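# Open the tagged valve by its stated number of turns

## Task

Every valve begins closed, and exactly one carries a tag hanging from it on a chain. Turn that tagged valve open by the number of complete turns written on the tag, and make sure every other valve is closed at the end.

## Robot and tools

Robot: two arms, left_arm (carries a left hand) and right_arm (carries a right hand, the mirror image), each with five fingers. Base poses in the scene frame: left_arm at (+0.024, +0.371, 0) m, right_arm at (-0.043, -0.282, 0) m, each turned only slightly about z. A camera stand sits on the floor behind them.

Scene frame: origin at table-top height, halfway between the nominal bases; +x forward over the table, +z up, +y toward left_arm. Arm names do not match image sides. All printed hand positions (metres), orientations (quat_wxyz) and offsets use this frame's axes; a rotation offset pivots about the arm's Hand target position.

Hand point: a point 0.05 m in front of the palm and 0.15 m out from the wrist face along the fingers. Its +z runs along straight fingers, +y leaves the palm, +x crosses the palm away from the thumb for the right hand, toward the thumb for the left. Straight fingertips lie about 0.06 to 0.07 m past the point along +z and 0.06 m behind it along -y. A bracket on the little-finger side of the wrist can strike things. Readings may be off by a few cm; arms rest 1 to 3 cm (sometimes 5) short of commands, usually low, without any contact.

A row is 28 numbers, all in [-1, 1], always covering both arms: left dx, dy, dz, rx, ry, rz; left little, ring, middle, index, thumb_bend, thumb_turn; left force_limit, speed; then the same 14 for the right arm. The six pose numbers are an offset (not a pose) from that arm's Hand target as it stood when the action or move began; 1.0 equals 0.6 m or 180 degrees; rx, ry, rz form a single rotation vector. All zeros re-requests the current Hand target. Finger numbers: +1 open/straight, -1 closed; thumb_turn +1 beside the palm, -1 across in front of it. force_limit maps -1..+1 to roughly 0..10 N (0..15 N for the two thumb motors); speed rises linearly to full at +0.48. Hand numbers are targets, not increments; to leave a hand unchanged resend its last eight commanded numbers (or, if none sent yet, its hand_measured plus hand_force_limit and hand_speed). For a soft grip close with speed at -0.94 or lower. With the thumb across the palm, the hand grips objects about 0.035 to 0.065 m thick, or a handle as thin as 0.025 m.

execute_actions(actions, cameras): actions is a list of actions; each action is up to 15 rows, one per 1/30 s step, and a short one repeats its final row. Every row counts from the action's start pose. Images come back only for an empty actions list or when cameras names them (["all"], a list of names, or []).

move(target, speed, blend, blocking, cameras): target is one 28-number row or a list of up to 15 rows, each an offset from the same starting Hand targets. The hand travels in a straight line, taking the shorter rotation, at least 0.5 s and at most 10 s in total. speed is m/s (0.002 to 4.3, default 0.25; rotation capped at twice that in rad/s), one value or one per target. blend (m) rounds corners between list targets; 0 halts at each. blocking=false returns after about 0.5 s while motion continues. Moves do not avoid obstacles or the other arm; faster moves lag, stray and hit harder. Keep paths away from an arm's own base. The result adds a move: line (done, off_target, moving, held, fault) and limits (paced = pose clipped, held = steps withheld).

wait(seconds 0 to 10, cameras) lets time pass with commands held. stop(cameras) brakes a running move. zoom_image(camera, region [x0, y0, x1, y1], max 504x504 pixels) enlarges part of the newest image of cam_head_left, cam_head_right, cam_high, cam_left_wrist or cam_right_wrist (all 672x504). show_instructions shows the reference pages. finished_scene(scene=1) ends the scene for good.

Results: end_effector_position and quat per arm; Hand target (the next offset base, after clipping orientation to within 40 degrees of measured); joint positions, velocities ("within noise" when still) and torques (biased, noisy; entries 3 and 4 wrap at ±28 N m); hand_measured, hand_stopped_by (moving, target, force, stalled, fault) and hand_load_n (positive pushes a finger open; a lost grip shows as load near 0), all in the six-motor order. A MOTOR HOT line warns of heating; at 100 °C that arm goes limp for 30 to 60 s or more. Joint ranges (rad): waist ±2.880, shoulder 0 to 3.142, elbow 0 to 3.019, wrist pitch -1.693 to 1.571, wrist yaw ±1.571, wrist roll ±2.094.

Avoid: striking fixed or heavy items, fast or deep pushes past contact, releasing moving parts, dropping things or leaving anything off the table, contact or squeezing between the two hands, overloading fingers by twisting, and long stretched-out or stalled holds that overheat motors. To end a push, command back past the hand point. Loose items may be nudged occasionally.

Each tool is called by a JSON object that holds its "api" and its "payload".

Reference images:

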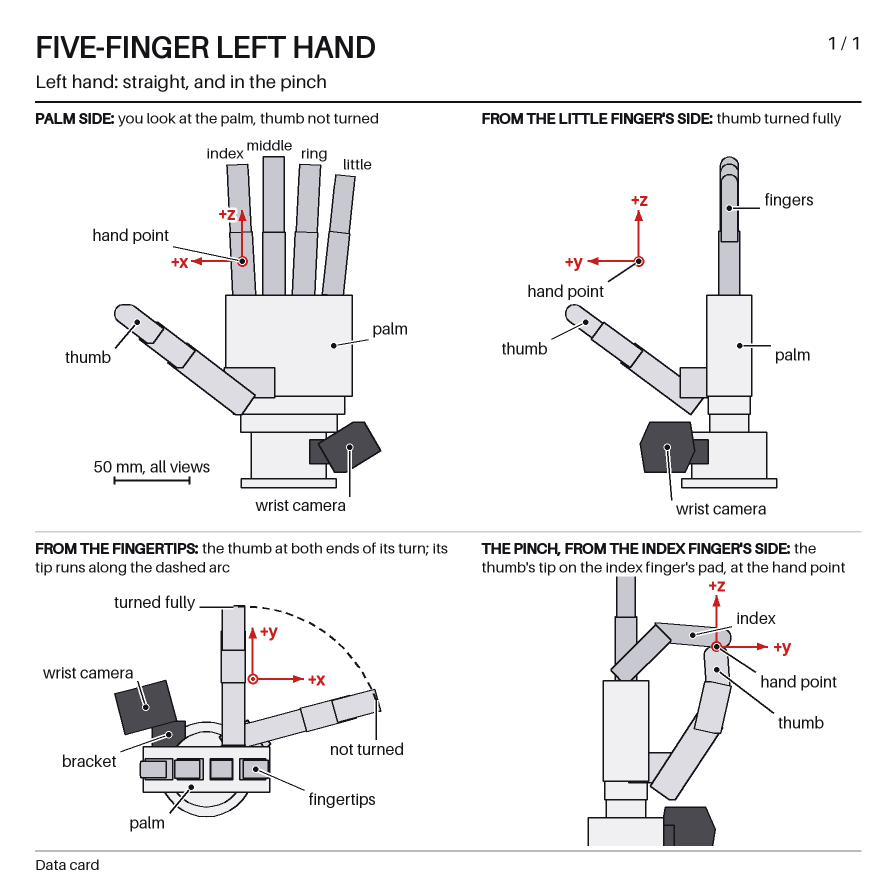

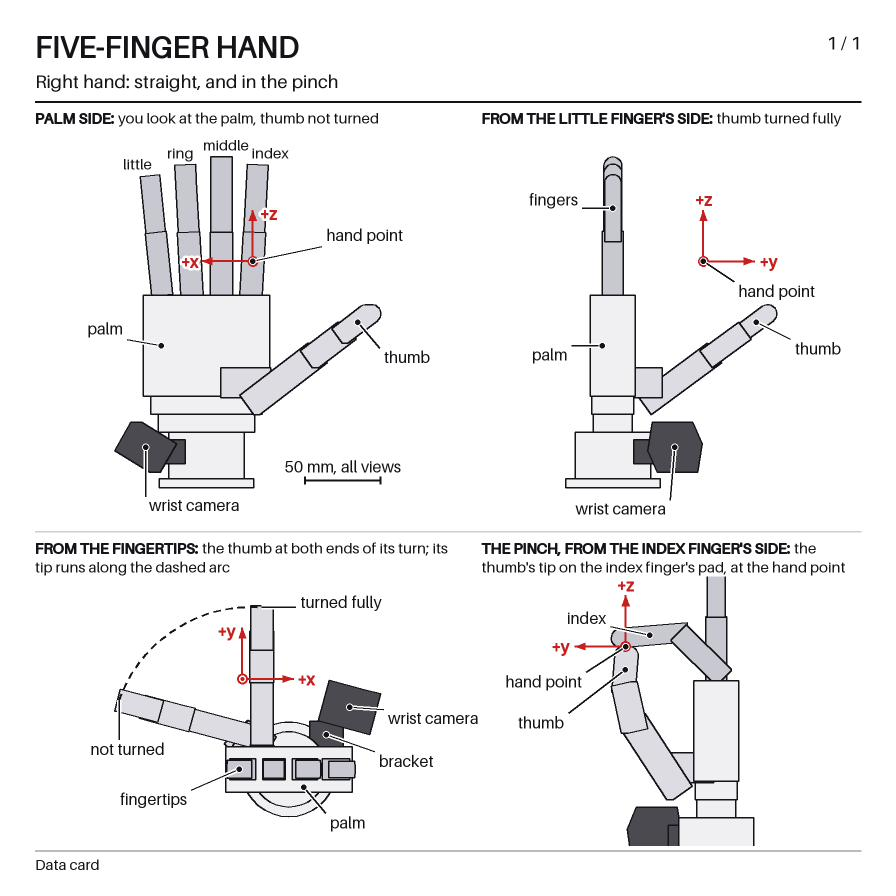

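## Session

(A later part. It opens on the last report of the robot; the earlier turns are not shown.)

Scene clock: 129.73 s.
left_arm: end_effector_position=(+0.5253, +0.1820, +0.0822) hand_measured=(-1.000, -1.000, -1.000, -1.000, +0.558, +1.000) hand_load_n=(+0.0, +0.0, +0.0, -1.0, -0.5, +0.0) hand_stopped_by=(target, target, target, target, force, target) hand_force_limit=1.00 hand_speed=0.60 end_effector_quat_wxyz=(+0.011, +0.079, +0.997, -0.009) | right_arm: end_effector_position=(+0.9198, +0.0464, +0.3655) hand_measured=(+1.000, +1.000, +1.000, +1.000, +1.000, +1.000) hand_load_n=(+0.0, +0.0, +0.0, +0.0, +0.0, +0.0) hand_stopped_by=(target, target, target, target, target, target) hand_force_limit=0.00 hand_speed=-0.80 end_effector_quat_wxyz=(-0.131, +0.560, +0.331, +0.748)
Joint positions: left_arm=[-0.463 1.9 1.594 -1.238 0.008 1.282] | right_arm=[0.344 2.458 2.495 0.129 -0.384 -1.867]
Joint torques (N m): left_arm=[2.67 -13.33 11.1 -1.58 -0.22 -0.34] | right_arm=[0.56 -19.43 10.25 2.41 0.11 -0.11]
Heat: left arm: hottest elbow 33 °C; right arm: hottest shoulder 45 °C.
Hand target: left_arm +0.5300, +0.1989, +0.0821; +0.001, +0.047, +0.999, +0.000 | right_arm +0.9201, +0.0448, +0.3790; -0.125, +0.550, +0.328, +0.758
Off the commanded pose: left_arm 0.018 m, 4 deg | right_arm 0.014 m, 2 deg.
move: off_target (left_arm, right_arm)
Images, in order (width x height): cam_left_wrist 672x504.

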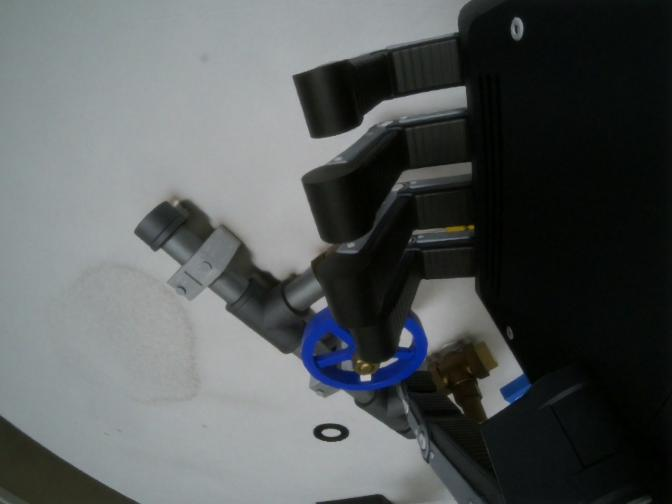

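{"api": "move", "payload": {"target": [[0,-0.015,0,0,0,0,-1,-1,-1,-1,1,1,1.0,0.4, 0,0,0,0,0,0,1,1,1,1,1,1,0,-0.8],[0.0242,-0.0398,-0.002,0,0,-0.194,-1,-1,-1,-1,1,1,1.0,0.4, 0,0,0,0,0,0,1,1,1,1,1,1,0,-0.8],[0.0242,-0.0398,-0.002,0,0,-0.194,-1,-1,-1,-1,-0.3,1,1.0,0.6, 0,0,0,0,0,0,1,1,1,1,1,1,0,-0.8]], "speed": [0.1,0.2,0.1], "cameras": ["cam_left_wrist"]}}

{"api": "zoom_image", "payload": {"camera": "cam_left_wrist", "region": [330, 240, 520, 430]}}

Scene clock: 135.17 s.
left_arm: end_effector_position=(+0.5408, +0.1892, +0.0784) hand_measured=(-1.000, -1.000, -1.000, -1.000, +0.548, +1.000) hand_load_n=(+0.0, +0.5, +0.0, +0.0, +22.5, +0.0) hand_stopped_by=(target, target, target, target, force, target) hand_force_limit=1.00 hand_speed=0.60 end_effector_quat_wxyz=(-0.012, +0.329, +0.944, +0.007) | right_arm: end_effector_position=(+0.9198, +0.0464, +0.3655) hand_measured=(+1.000, +1.000, +1.000, +1.000, +1.000, +1.000) hand_load_n=(+0.0, +0.0, +0.0, +0.0, +0.0, +0.0) hand_stopped_by=(target, target, target, target, target, target) hand_force_limit=0.00 hand_speed=-0.80 end_effector_quat_wxyz=(-0.131, +0.560, +0.331, +0.748)
Joint positions: left_arm=[-0.475 1.894 1.567 -1.27 -0.01 1.78] | right_arm=[0.344 2.458 2.495 0.129 -0.384 -1.867]
Joint torques (N m): left_arm=[-0.56 -14.74 9.03 -0.08 0.11 0.09] | right_arm=[0.62 -19.49 10.26 2.4 0.11 -0.11]
Heat: left arm: hottest elbow 33 °C; right arm: hottest shoulder 45 °C.
Hand target: left_arm +0.5445, +0.1750, +0.0809; +0.001, +0.345, +0.939, +0.000 | right_arm +0.9201, +0.0448, +0.3790; -0.125, +0.550, +0.328, +0.758
Off the commanded pose: left_arm 0.015 m, 3 deg | right_arm 0.014 m, 2 deg.
move: off_target (left_arm, right_arm)
Images, in order (width x height): cam_left_wrist 672x504.

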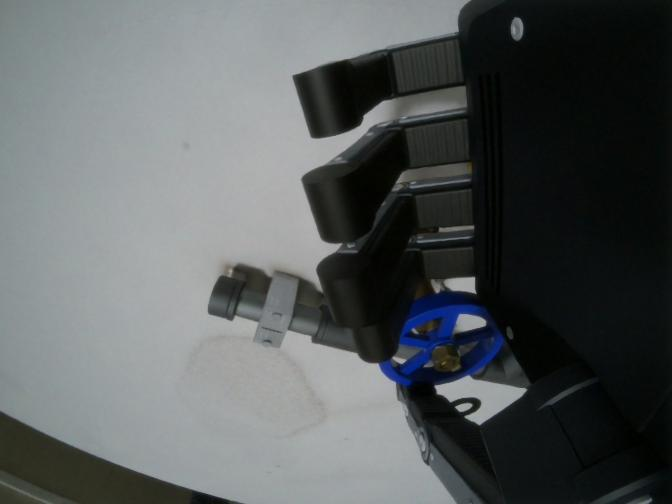

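Scaled by 2.653 from the camera's 672x504 image, which has a finer 960x720 frame.

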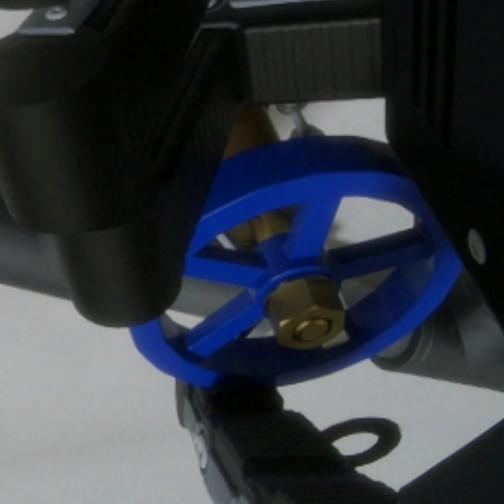

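{"api": "move", "payload": {"target": [[-0.0208,0.06,0,0,0,0.194,-1,-1,-1,-1,-0.3,1,1.0,0.6, 0,0,0,0,0,0,1,1,1,1,1,1,0,-0.8]], "speed": [0.12], "cameras": ["cam_left_wrist"]}}

{"api": "zoom_image", "payload": {"camera": "cam_left_wrist", "region": [330, 240, 520, 430]}}

Scene clock: 138.53 s.
left_arm: end_effector_position=(+0.5313, +0.2076, +0.0825) hand_measured=(-1.000, -1.000, -1.000, -1.000, +0.548, +1.000) hand_load_n=(+0.0, +0.0, +0.0, +0.5, +9.5, -2.5) hand_stopped_by=(target, target, target, target, force, target) hand_force_limit=1.00 hand_speed=0.60 end_effector_quat_wxyz=(+0.010, +0.080, +0.997, +0.002) | right_arm: end_effector_position=(+0.9198, +0.0464, +0.3655) hand_measured=(+1.000, +1.000, +1.000, +1.000, +1.000, +1.000) hand_load_n=(+0.0, +0.0, +0.0, +0.0, +0.0, +0.0) hand_stopped_by=(target, target, target, target, target, target) hand_force_limit=0.00 hand_speed=-0.80 end_effector_quat_wxyz=(-0.131, +0.560, +0.331, +0.748)
Joint positions: left_arm=[-0.425 1.894 1.582 -1.241 -0.01 1.322] | right_arm=[0.344 2.458 2.495 0.129 -0.384 -1.867]
Joint torques (N m): left_arm=[1.14 -13.27 10.78 -1.11 0.04 -0.54] | right_arm=[0.62 -19.49 10.28 2.43 0.11 -0.11]
Heat: left arm: hottest elbow 33 °C; right arm: hottest shoulder 45 °C.
Hand target: left_arm +0.5320, +0.2110, +0.0809; +0.001, +0.047, +0.999, +0.000 | right_arm +0.9201, +0.0448, +0.3790; -0.125, +0.550, +0.328, +0.758
Off the commanded pose: left_arm 0.004 m, 4 deg | right_arm 0.014 m, 2 deg.
move: off_target (left_arm, right_arm)
Images, in order (width x height): cam_left_wrist 672x504.

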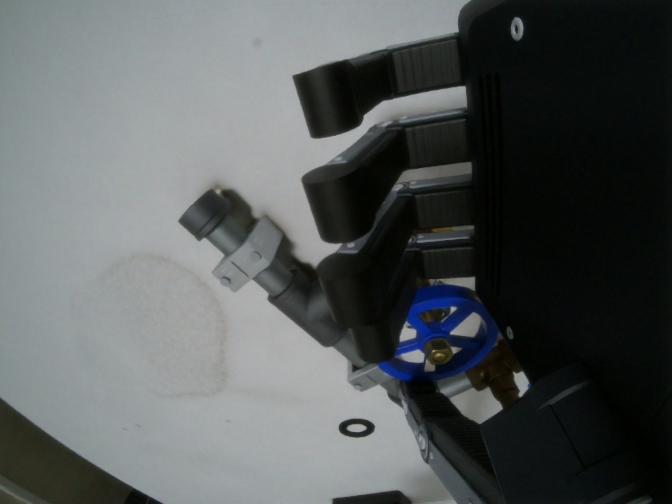

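Scaled by 2.653 from the camera's 672x504 image, which has a finer 960x720 frame.

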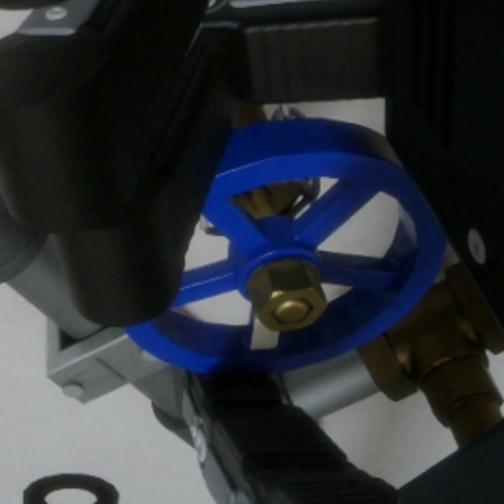

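{"api": "move", "payload": {"target": [[0,-0.01,0,0,0,0,-1,-1,-1,-1,1,1,1.0,0.4, 0,0,0,0,0,0,1,1,1,1,1,1,0,-0.8],[0,-0.0167,0.2833,0,0,0,-1,-1,-1,-1,1,1,1.0,0.4, 0,0,0,0,0,0,1,1,1,1,1,1,0,-0.8],[-0.0583,-0.115,0.2833,-0.4777,-0.196,0.2399,1,1,1,1,0.3,1,0.5,0.4, 0,0,0,0,0,0,1,1,1,1,1,1,0,-0.8]], "speed": [0.1,0.2,0.3], "blend": [0,0.03,0], "cameras": ["cam_left_wrist","cam_head_left","cam_high"]}}

Scene clock: 148.57 s.
left_arm: end_effector_position=(+0.4990, +0.1487, +0.2440) hand_measured=(+1.000, +1.000, +1.000, +1.000, +0.300, +1.000) hand_load_n=(-0.5, +0.0, +0.0, +0.0, +0.0, -0.5) hand_stopped_by=(target, target, target, target, target, target) hand_force_limit=0.50 hand_speed=0.40 end_effector_quat_wxyz=(+0.302, -0.305, +0.647, -0.630) | right_arm: end_effector_position=(+0.9198, +0.0464, +0.3655) hand_measured=(+1.000, +1.000, +1.000, +1.000, +1.000, +1.000) hand_load_n=(-0.5, +0.0, +0.0, +0.0, +0.0, +0.0) hand_stopped_by=(target, target, target, target, target, target) hand_force_limit=0.00 hand_speed=-0.80 end_effector_quat_wxyz=(-0.131, +0.560, +0.331, +0.748)
Joint positions: left_arm=[-0.233 1.211 0.666 0.519 0.465 0.018] | right_arm=[0.344 2.458 2.495 0.129 -0.384 -1.867]
Joint torques (N m): left_arm=[-0.97 -6.24 9.55 1.55 -0.2 -0.17] | right_arm=[0.62 -19.49 10.28 2.4 0.11 -0.11]
Heat: left arm: hottest elbow 34 °C; right arm: hottest shoulder 45 °C.
Hand target: left_arm +0.4971, +0.1420, +0.2509; +0.300, -0.300, +0.641, -0.640 | right_arm +0.9201, +0.0448, +0.3790; -0.125, +0.550, +0.328, +0.758
Off the commanded pose: left_arm 0.010 m, 2 deg | right_arm 0.014 m, 2 deg.
move: off_target (right_arm)
Images, in order (width x height): cam_head_left 672x504, cam_high 672x504, cam_left_wrist 672x504.

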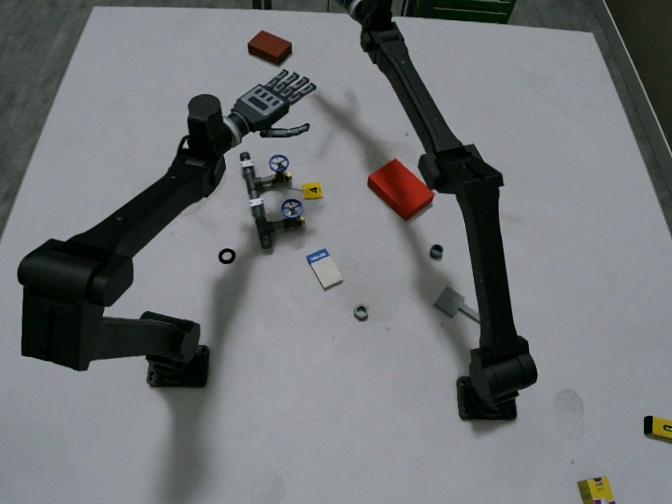

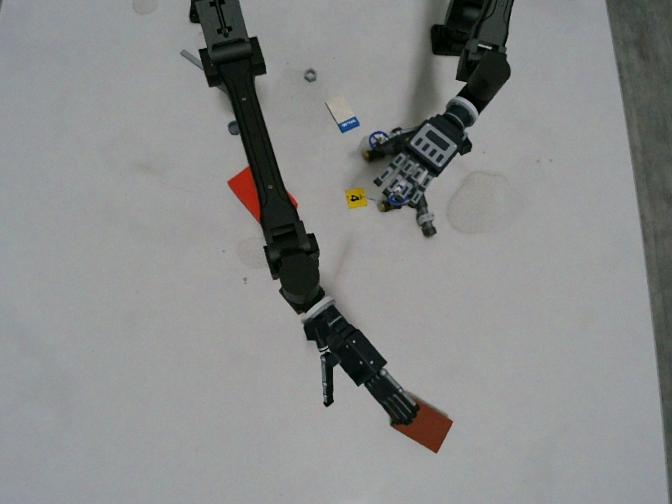

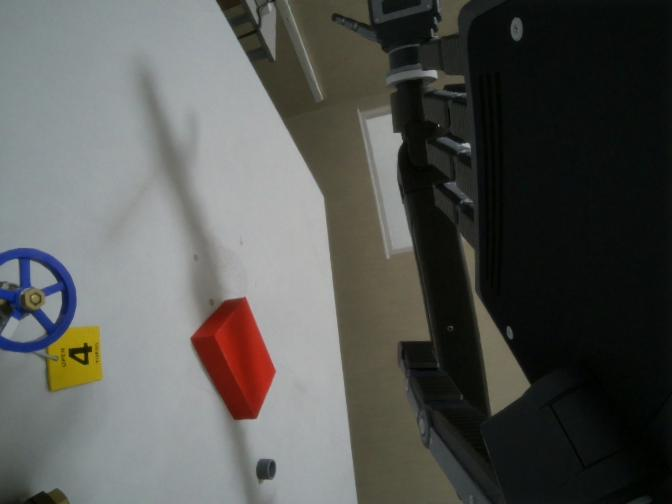

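{"api": "zoom_image", "payload": {"camera": "cam_high", "region": [350, 130, 450, 230]}}

{"api": "zoom_image", "payload": {"camera": "cam_left_wrist", "region": [0, 230, 120, 370]}}

Scaled by 5.040 from the camera's 672x504 image, which has a finer 960x720 frame.

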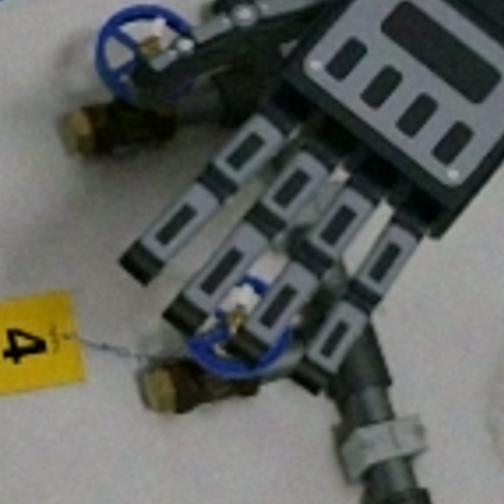

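Scaled by 3.600 from the camera's 672x504 image, which has a finer 960x720 frame.

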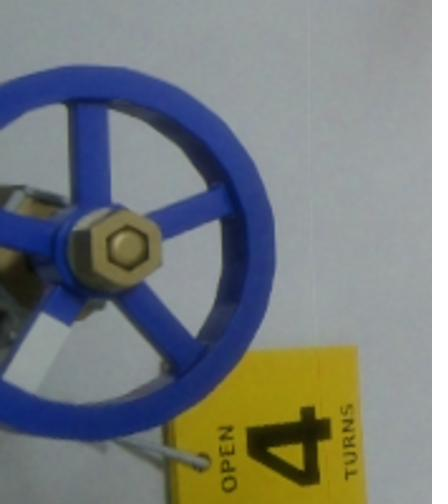

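{"api": "move", "payload": {"target": [[0.0433,0.1223,-0.085,0.452,0.2365,-0.1962,-1,-1,-1,-1,1,1,1.0,0.4, 0,0,0,0,0,0,1,1,1,1,1,1,0,-0.8],[0.0483,0.1183,-0.2857,0.452,0.2365,-0.1962,-1,-1,-1,-1,1,1,1.0,0.4, 0,0,0,0,0,0,1,1,1,1,1,1,0,-0.8],[0.0483,0.1183,-0.2857,0.452,0.2365,-0.1962,-1,-1,-1,-1,-0.3,1,1.0,0.6, 0,0,0,0,0,0,1,1,1,1,1,1,0,-0.8]], "speed": [0.35,0.12,0.1], "cameras": ["cam_left_wrist"]}}

{"api": "zoom_image", "payload": {"camera": "cam_left_wrist", "region": [330, 240, 520, 430]}}

Scene clock: 155.37 s.
left_arm: end_effector_position=(+0.5208, +0.2143, +0.1060) hand_measured=(-1.000, -1.000, -1.000, -1.000, +0.036, +1.000) hand_load_n=(+0.0, +0.0, +0.0, -2.0, +6.5, +0.0) hand_stopped_by=(target, target, target, target, force, target) hand_force_limit=1.00 hand_speed=0.60 end_effector_quat_wxyz=(+0.004, -0.050, +0.999, -0.003) | right_arm: end_effector_position=(+0.9198, +0.0464, +0.3655) hand_measured=(+1.000, +1.000, +1.000, +1.000, +1.000, +1.000) hand_load_n=(+0.0, +0.0, +0.0, +0.0, +0.0, +0.0) hand_stopped_by=(target, target, target, target, target, target) hand_force_limit=0.00 hand_speed=-0.80 end_effector_quat_wxyz=(-0.131, +0.560, +0.331, +0.748)
Joint positions: left_arm=[-0.394 1.88 1.627 -1.307 0.002 1.092] | right_arm=[0.344 2.458 2.495 0.129 -0.384 -1.867]
Joint torques (N m): left_arm=[-0.15 -11.58 7.32 0.77 -0.15 0.05] | right_arm=[0.62 -19.49 10.25 2.41 0.12 -0.11]
Heat: left arm: hottest elbow 34 °C; right arm: hottest shoulder 46 °C.
Hand target: left_arm +0.5260, +0.2130, +0.0795; -0.001, -0.044, +0.999, -0.001 | right_arm +0.9201, +0.0448, +0.3790; -0.125, +0.550, +0.328, +0.758
Off the commanded pose: left_arm 0.027 m, 1 deg | right_arm 0.014 m, 2 deg.
move: off_target (left_arm, right_arm); target 3's new numbers were sent with left_arm's hand 0.027 m and 1 deg from that target
Images, in order (width x height): cam_left_wrist 672x504.

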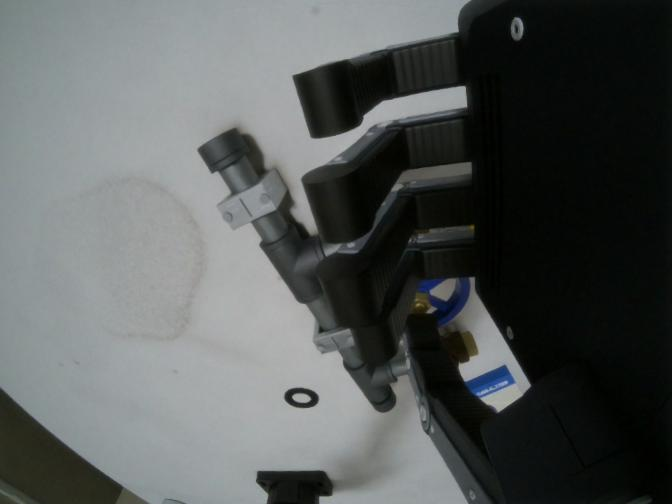

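Scaled by 2.653 from the camera's 672x504 image, which has a finer 960x720 frame.

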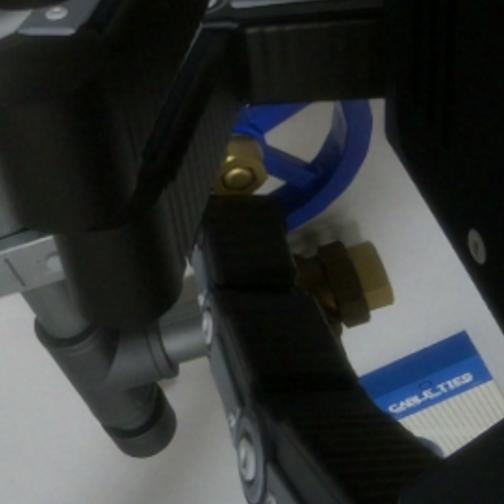

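{"api": "move", "payload": {"target": [[0,0,0,0,0,0,-1,-1,-1,-1,1,1,1.0,0.4, 0,0,0,0,0,0,1,1,1,1,1,1,0,-0.8],[0.008,0,0.09,0,0,0,-1,-1,-1,-1,1,1,1.0,0.4, 0,0,0,0,0,0,1,1,1,1,1,1,0,-0.8],[0.01,0,0,0,0,0,-1,-1,-1,-1,1,1,1.0,0.4, 0,0,0,0,0,0,1,1,1,1,1,1,0,-0.8],[0.01,0,0,0,0,0,-1,-1,-1,-1,-0.3,1,1.0,0.6, 0,0,0,0,0,0,1,1,1,1,1,1,0,-0.8]], "speed": [0.1,0.15,0.12,0.1], "cameras": ["cam_left_wrist"]}}

{"api": "zoom_image", "payload": {"camera": "cam_left_wrist", "region": [330, 240, 520, 430]}}

Scene clock: 159.67 s.
left_arm: end_effector_position=(+0.5250, +0.2116, +0.0832) hand_measured=(-1.000, -1.000, -1.000, -1.000, +0.528, +1.000) hand_load_n=(+0.0, +0.0, +0.0, +0.5, +18.0, +0.5) hand_stopped_by=(target, target, target, target, force, target) hand_force_limit=1.00 hand_speed=0.60 end_effector_quat_wxyz=(-0.008, -0.046, +0.999, -0.002) | right_arm: end_effector_position=(+0.9198, +0.0464, +0.3655) hand_measured=(+1.000, +1.000, +1.000, +1.000, +1.000, +1.000) hand_load_n=(+0.0, +0.0, +0.0, +0.0, +0.0, +0.0) hand_stopped_by=(target, target, target, target, target, target) hand_force_limit=0.00 hand_speed=-0.80 end_effector_quat_wxyz=(-0.131, +0.560, +0.331, +0.748)
Joint positions: left_arm=[-0.394 1.926 1.631 -1.29 0.01 1.101] | right_arm=[0.344 2.458 2.495 0.129 -0.384 -1.867]
Joint torques (N m): left_arm=[0.62 -14.86 9.1 -0.1 -0.11 0.09] | right_arm=[0.62 -19.49 10.24 2.4 0.11 -0.11]
Heat: left arm: hottest elbow 34 °C; right arm: hottest shoulder 46 °C.
Hand target: left_arm +0.5320, +0.2130, +0.0795; -0.001, -0.044, +0.999, -0.001 | right_arm +0.9201, +0.0448, +0.3790; -0.125, +0.550, +0.328, +0.758
Off the commanded pose: left_arm 0.008 m, 1 deg | right_arm 0.014 m, 2 deg.
move: off_target (right_arm)
Images, in order (width x height): cam_left_wrist 672x504.

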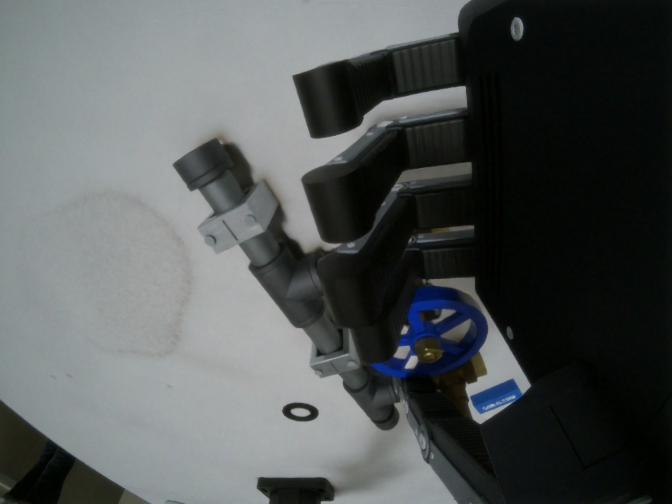

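Scaled by 2.653 from the camera's 672x504 image, which has a finer 960x720 frame.

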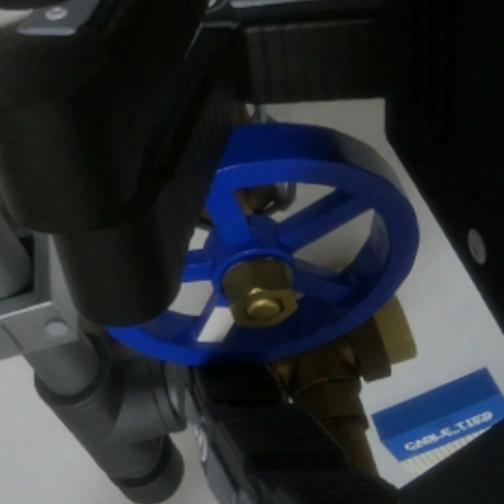

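{"api": "move", "payload": {"target": [[0.0083,-0.04,0,0,0,-0.194,-1,-1,-1,-1,-0.3,1,1.0,0.6, 0,0,0,0,0,0,1,1,1,1,1,1,0,-0.8]], "speed": [0.12], "cameras": ["cam_left_wrist"]}}

{"api": "zoom_image", "payload": {"camera": "cam_left_wrist", "region": [330, 240, 520, 430]}}

Scene clock: 163.17 s.
left_arm: end_effector_position=(+0.5427, +0.2013, +0.0848) hand_measured=(-1.000, -1.000, -1.000, -1.000, +0.526, +1.000) hand_load_n=(+0.0, +0.0, +0.5, +0.0, +2.0, +0.0) hand_stopped_by=(target, target, target, target, force, target) hand_force_limit=1.00 hand_speed=0.60 end_effector_quat_wxyz=(+0.000, +0.245, +0.970, +0.003) | right_arm: end_effector_position=(+0.9198, +0.0464, +0.3655) hand_measured=(+1.000, +1.000, +1.000, +1.000, +1.000, +1.000) hand_load_n=(+0.0, +0.0, +0.0, +0.0, +0.0, +0.0) hand_stopped_by=(target, target, target, target, target, target) hand_force_limit=0.00 hand_speed=-0.80 end_effector_quat_wxyz=(-0.131, +0.560, +0.331, +0.748)
Joint positions: left_arm=[-0.446 1.891 1.582 -1.264 -0.006 1.635] | right_arm=[0.344 2.458 2.495 0.129 -0.384 -1.867]
Joint torques (N m): left_arm=[-1.32 -15.15 7.64 -0.24 -0.05 0] | right_arm=[0.56 -19.55 10.28 2.39 0.11 -0.11]
Heat: left arm: hottest elbow 34 °C; right arm: hottest shoulder 46 °C.
Hand target: left_arm +0.5370, +0.1890, +0.0795; -0.001, +0.258, +0.966, -0.001 | right_arm +0.9201, +0.0448, +0.3790; -0.125, +0.550, +0.328, +0.758
Off the commanded pose: left_arm 0.015 m, 2 deg | right_arm 0.014 m, 2 deg.
move: off_target (left_arm, right_arm)
Images, in order (width x height): cam_left_wrist 672x504.

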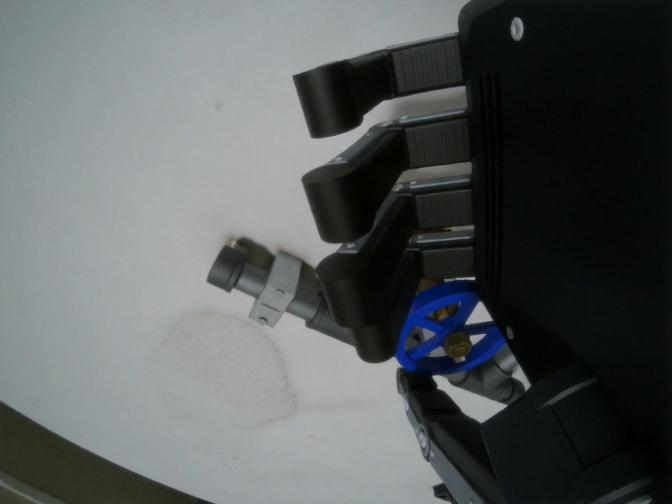

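Scaled by 2.653 from the camera's 672x504 image, which has a finer 960x720 frame.

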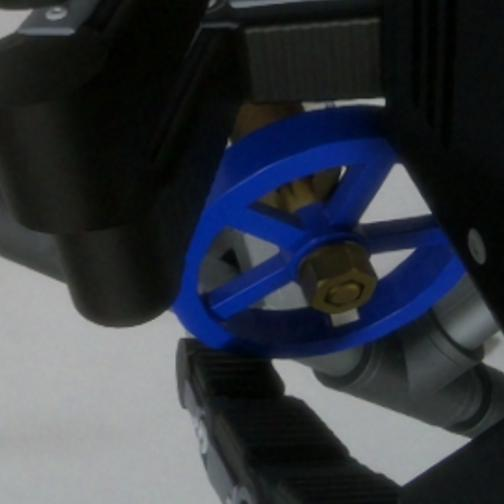

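{"api": "move", "payload": {"target": [[0,0,0,0,0,0,-1,-1,-1,-1,1,1,1.0,0.4, 0,0,0,0,0,0,1,1,1,1,1,1,0,-0.8],[0,0,0.2,0,0,0,-1,-1,-1,-1,1,1,1.0,0.4, 0,0,0,0,0,0,1,1,1,1,1,1,0,-0.8],[-0.0962,0.0682,0.2,0,0,0.0556,0,-1,-1,0,1,1,0.5,0.3, 0,0,0,0,0,0,1,1,1,1,1,1,0,-0.8],[-0.0962,0.0682,0.12,0,0,0.0556,0,-1,-1,0,1,1,0.5,0.3, 0,0,0,0,0,0,1,1,1,1,1,1,0,-0.8]], "speed": [0.1,0.2,0.2,0.1], "blend": [0,0.03,0,0], "cameras": ["cam_left_wrist","cam_head_left","cam_head_right","cam_high"]}}

{"api": "zoom_image", "payload": {"camera": "cam_head_left", "region": [230, 110, 330, 210]}}

{"api": "zoom_image", "payload": {"camera": "cam_head_right", "region": [240, 110, 340, 210]}}

{"api": "zoom_image", "payload": {"camera": "cam_left_wrist", "region": [290, 0, 530, 240]}}

Scene clock: 171.70 s.
left_arm: end_effector_position=(+0.4753, +0.2303, +0.1560) hand_measured=(+0.000, -1.000, -1.000, +0.000, +1.000, +1.000) hand_load_n=(+0.0, +0.0, +0.0, +0.0, +0.0, +0.0) hand_stopped_by=(target, target, target, target, target, target) hand_force_limit=0.50 hand_speed=0.30 end_effector_quat_wxyz=(-0.005, +0.182, +0.983, -0.002) | right_arm: end_effector_position=(+0.9198, +0.0464, +0.3655) hand_measured=(+1.000, +1.000, +1.000, +1.000, +1.000, +1.000) hand_load_n=(+0.0, +0.0, +0.0, +0.0, +0.5, +0.0) hand_stopped_by=(target, target, target, target, target, target) hand_force_limit=0.00 hand_speed=-0.80 end_effector_quat_wxyz=(-0.131, +0.560, +0.331, +0.748)
Joint positions: left_arm=[-0.437 1.681 1.482 -1.38 0.006 1.515] | right_arm=[0.344 2.458 2.495 0.129 -0.384 -1.867]
Joint torques (N m): left_arm=[1.08 -11.87 9.09 -0.24 -0.04 -0.16] | right_arm=[0.62 -19.6 10.25 2.41 0.11 -0.11]
Heat: left arm: hottest elbow 33 °C; right arm: hottest shoulder 46 °C.
Hand target: left_arm +0.4793, +0.2299, +0.1515; -0.001, +0.173, +0.985, -0.001 | right_arm +0.9201, +0.0448, +0.3790; -0.125, +0.550, +0.328, +0.758
Off the commanded pose: left_arm 0.006 m, 1 deg | right_arm 0.014 m, 2 deg.
move: off_target (right_arm)
Images, in order (width x height): cam_head_left 672x504, cam_head_right 672x504, cam_high 672x504, cam_left_wrist 672x504.

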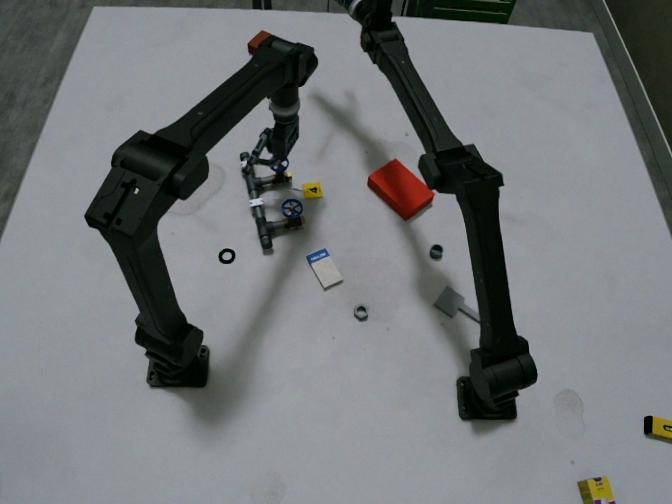

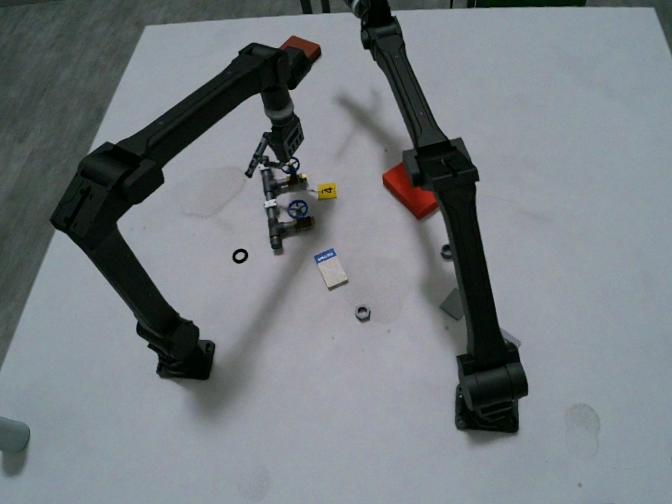

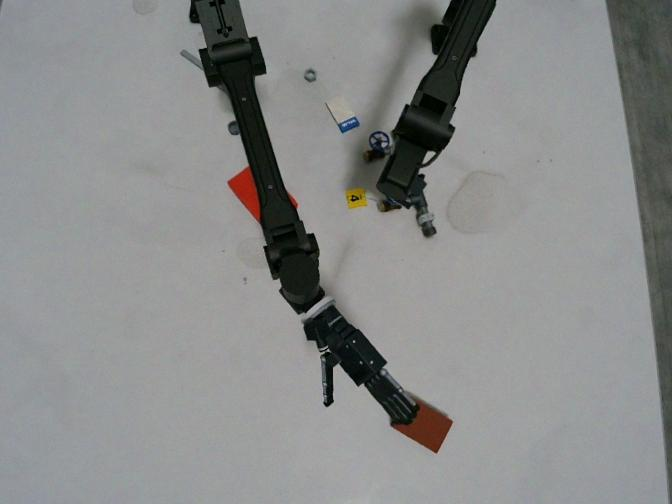

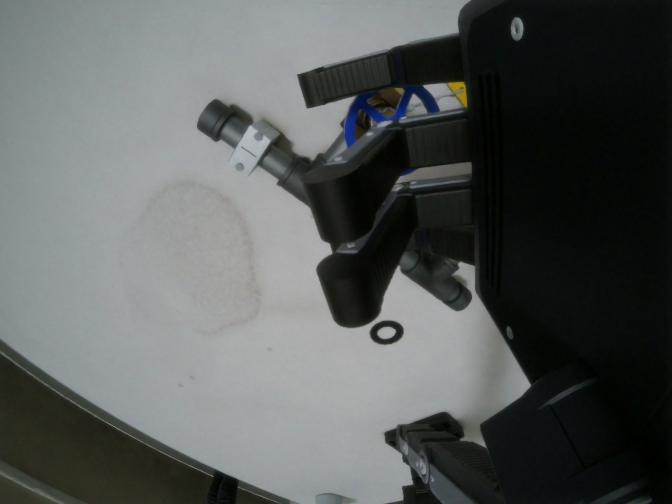

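Scaled by 5.040 from the camera's 672x504 image, which has a finer 960x720 frame.

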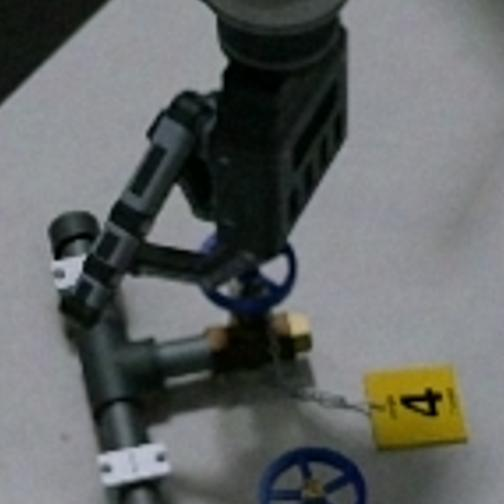

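Scaled by 5.040 from the camera's 672x504 image, which has a finer 960x720 frame.

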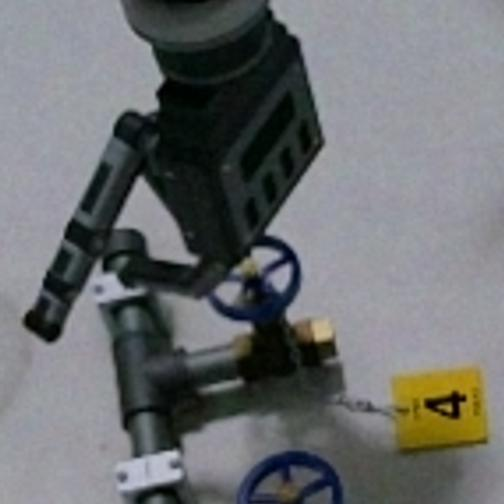

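Scaled by 2.100 from the camera's 672x504 image, which has a finer 960x720 frame.

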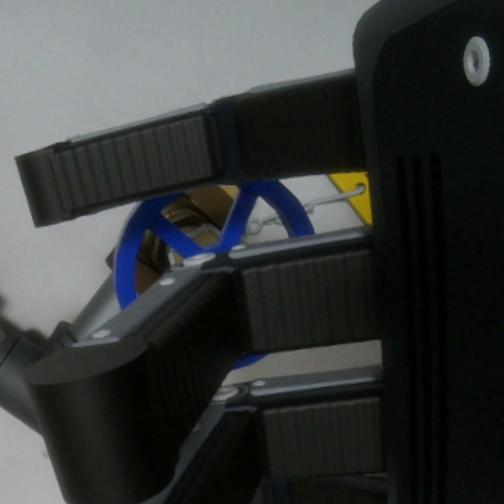

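{"api": "move", "payload": {"target": [0.007,-0.0032,-0.0833,0,0,0,0,-1,-1,0,1,1,0.5,0.3, 0,0,0,0,0,0,1,1,1,1,1,1,0,-0.8], "speed": 0.06, "cameras": ["cam_left_wrist","cam_head_left","cam_head_right"]}}

{"api": "zoom_image", "payload": {"camera": "cam_left_wrist", "region": [290, 0, 530, 240]}}

{"api": "zoom_image", "payload": {"camera": "cam_head_right", "region": [250, 130, 320, 200]}}

Scene clock: 173.43 s.
left_arm: end_effector_position=(+0.4811, +0.2287, +0.1106) hand_measured=(+0.000, -1.000, -1.000, +0.000, +1.000, +1.000) hand_load_n=(+0.0, -0.5, +0.5, +0.0, +0.0, +0.0) hand_stopped_by=(target, target, target, target, target, target) hand_force_limit=0.50 hand_speed=0.30 end_effector_quat_wxyz=(+0.001, +0.177, +0.984, +0.000) | right_arm: end_effector_position=(+0.9198, +0.0464, +0.3655) hand_measured=(+1.000, +1.000, +1.000, +1.000, +1.000, +1.000) hand_load_n=(+0.0, +0.0, +0.0, +0.0, +0.0, +0.0) hand_stopped_by=(target, target, target, target, target, target) hand_force_limit=0.00 hand_speed=-0.80 end_effector_quat_wxyz=(-0.131, +0.560, +0.331, +0.748)
Joint positions: left_arm=[-0.437 1.721 1.412 -1.261 0 1.506] | right_arm=[0.344 2.458 2.495 0.129 -0.384 -1.867]
Joint torques (N m): left_arm=[1.55 -11.34 8.72 -0.03 -0.04 -0.22] | right_arm=[0.62 -19.55 10.25 2.4 0.11 -0.11]
Heat: left arm: hottest elbow 33 °C; right arm: hottest shoulder 46 °C.
Hand target: left_arm +0.4835, +0.2280, +0.1015; -0.001, +0.173, +0.985, -0.001 | right_arm +0.9201, +0.0448, +0.3790; -0.125, +0.550, +0.328, +0.758
Off the commanded pose: left_arm 0.009 m, 1 deg | right_arm 0.014 m, 2 deg.
move: off_target (right_arm)
Images, in order (width x height): cam_head_left 672x504, cam_head_right 672x504, cam_left_wrist 672x504.

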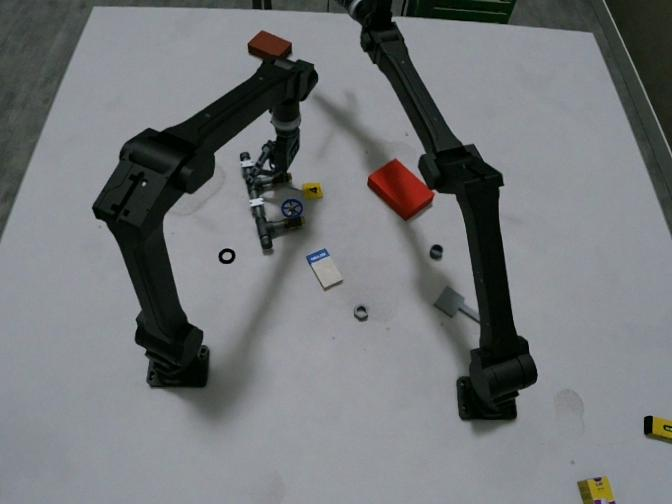

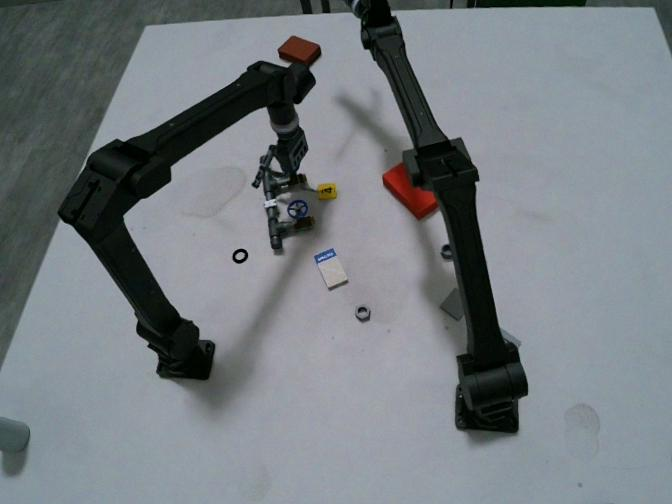

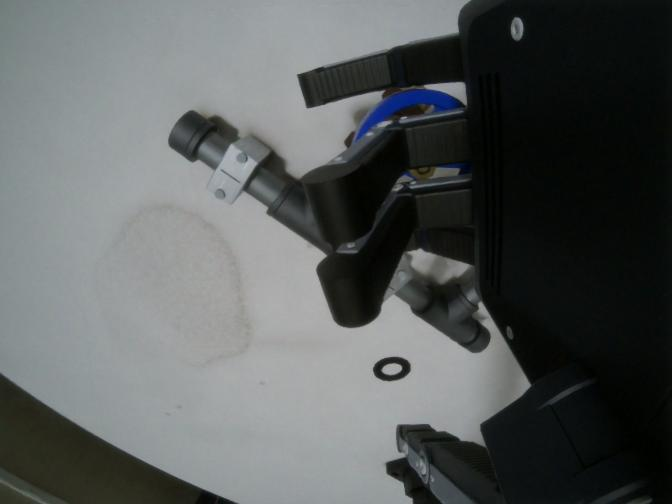

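Scaled by 2.100 from the camera's 672x504 image, which has a finer 960x720 frame.

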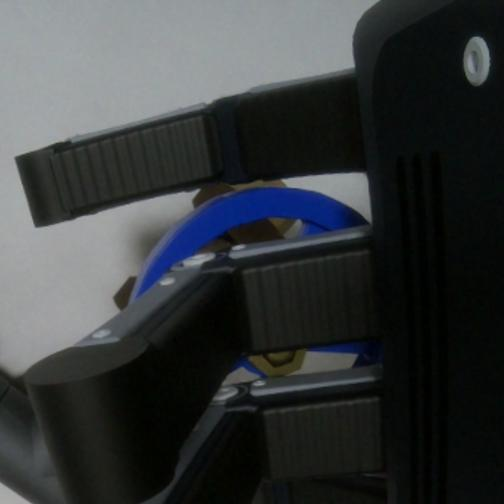

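Scaled by 7.200 from the camera's 672x504 image, which has a finer 960x720 frame.

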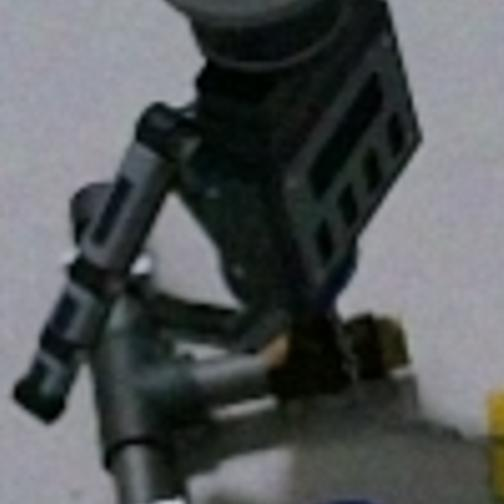

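{"api": "move", "payload": {"target": [0,0,-0.025,0,0,0,0,-1,-1,0,1,1,0.5,0.3, 0,0,0,0,0,0,1,1,1,1,1,1,0,-0.8], "speed": 0.06, "cameras": ["cam_left_wrist","cam_head_left"]}}

{"api": "zoom_image", "payload": {"camera": "cam_left_wrist", "region": [290, 0, 530, 240]}}

{"api": "zoom_image", "payload": {"camera": "cam_head_left", "region": [240, 130, 310, 200]}}

Scene clock: 174.60 s.
left_arm: end_effector_position=(+0.4813, +0.2290, +0.1081) hand_measured=(+0.000, -1.000, -1.000, +0.000, +1.000, +1.000) hand_load_n=(+0.0, -2.0, +0.0, -0.5, +0.0, +0.0) hand_stopped_by=(target, target, target, target, target, target) hand_force_limit=0.50 hand_speed=0.30 end_effector_quat_wxyz=(+0.004, +0.176, +0.984, +0.002) | right_arm: end_effector_position=(+0.9198, +0.0464, +0.3655) hand_measured=(+1.000, +1.000, +1.000, +1.000, +1.000, +1.000) hand_load_n=(+0.0, +0.0, +0.0, +0.0, +0.0, +0.5) hand_stopped_by=(target, target, target, target, target, target) hand_force_limit=0.00 hand_speed=-0.80 end_effector_quat_wxyz=(-0.131, +0.560, +0.331, +0.748)
Joint positions: left_arm=[-0.439 1.719 1.403 -1.247 -0.006 1.501] | right_arm=[0.344 2.458 2.495 0.129 -0.384 -1.867]
Joint torques (N m): left_arm=[0.91 -10.17 7.04 0.65 0 -0.16] | right_arm=[0.56 -19.49 10.25 2.41 0.11 -0.11]
Heat: left arm: hottest elbow 33 °C; right arm: hottest shoulder 46 °C.
Hand target: left_arm +0.4835, +0.2280, +0.0865; -0.001, +0.173, +0.985, -0.001 | right_arm +0.9201, +0.0448, +0.3790; -0.125, +0.550, +0.328, +0.758
Off the commanded pose: left_arm 0.022 m, 1 deg | right_arm 0.014 m, 2 deg.
move: off_target (left_arm, right_arm)
Images, in order (width x height): cam_head_left 672x504, cam_left_wrist 672x504.

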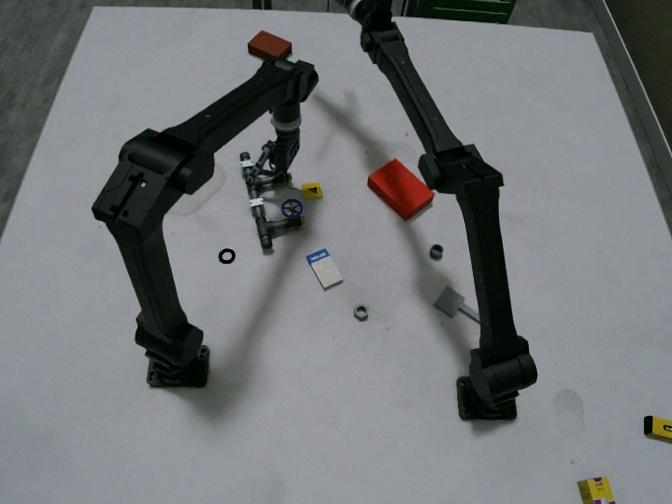

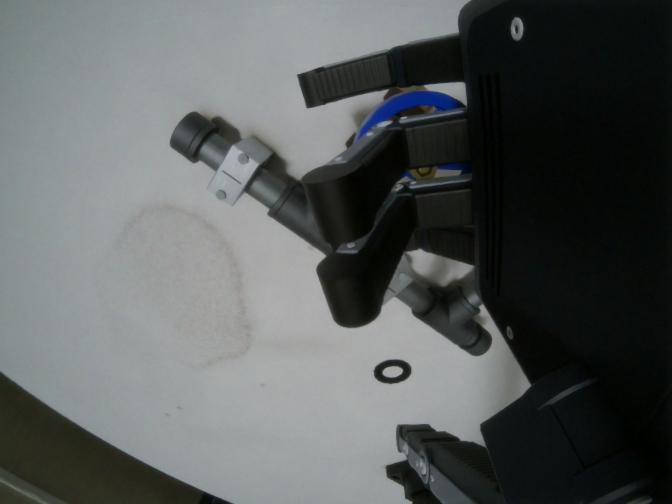

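Scaled by 2.100 from the camera's 672x504 image, which has a finer 960x720 frame.

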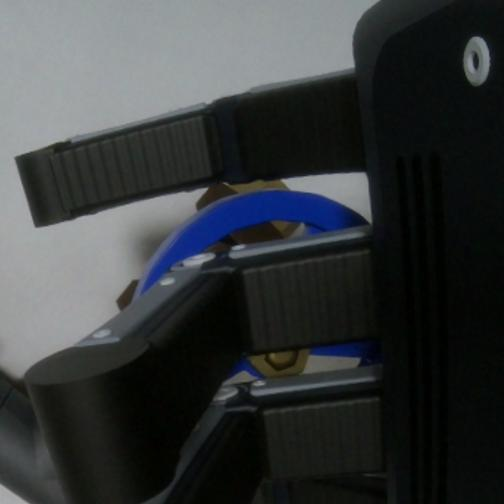

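Scaled by 7.200 from the camera's 672x504 image, which has a finer 960x720 frame.

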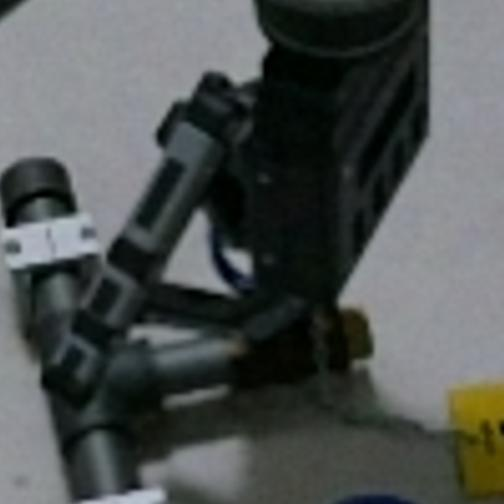

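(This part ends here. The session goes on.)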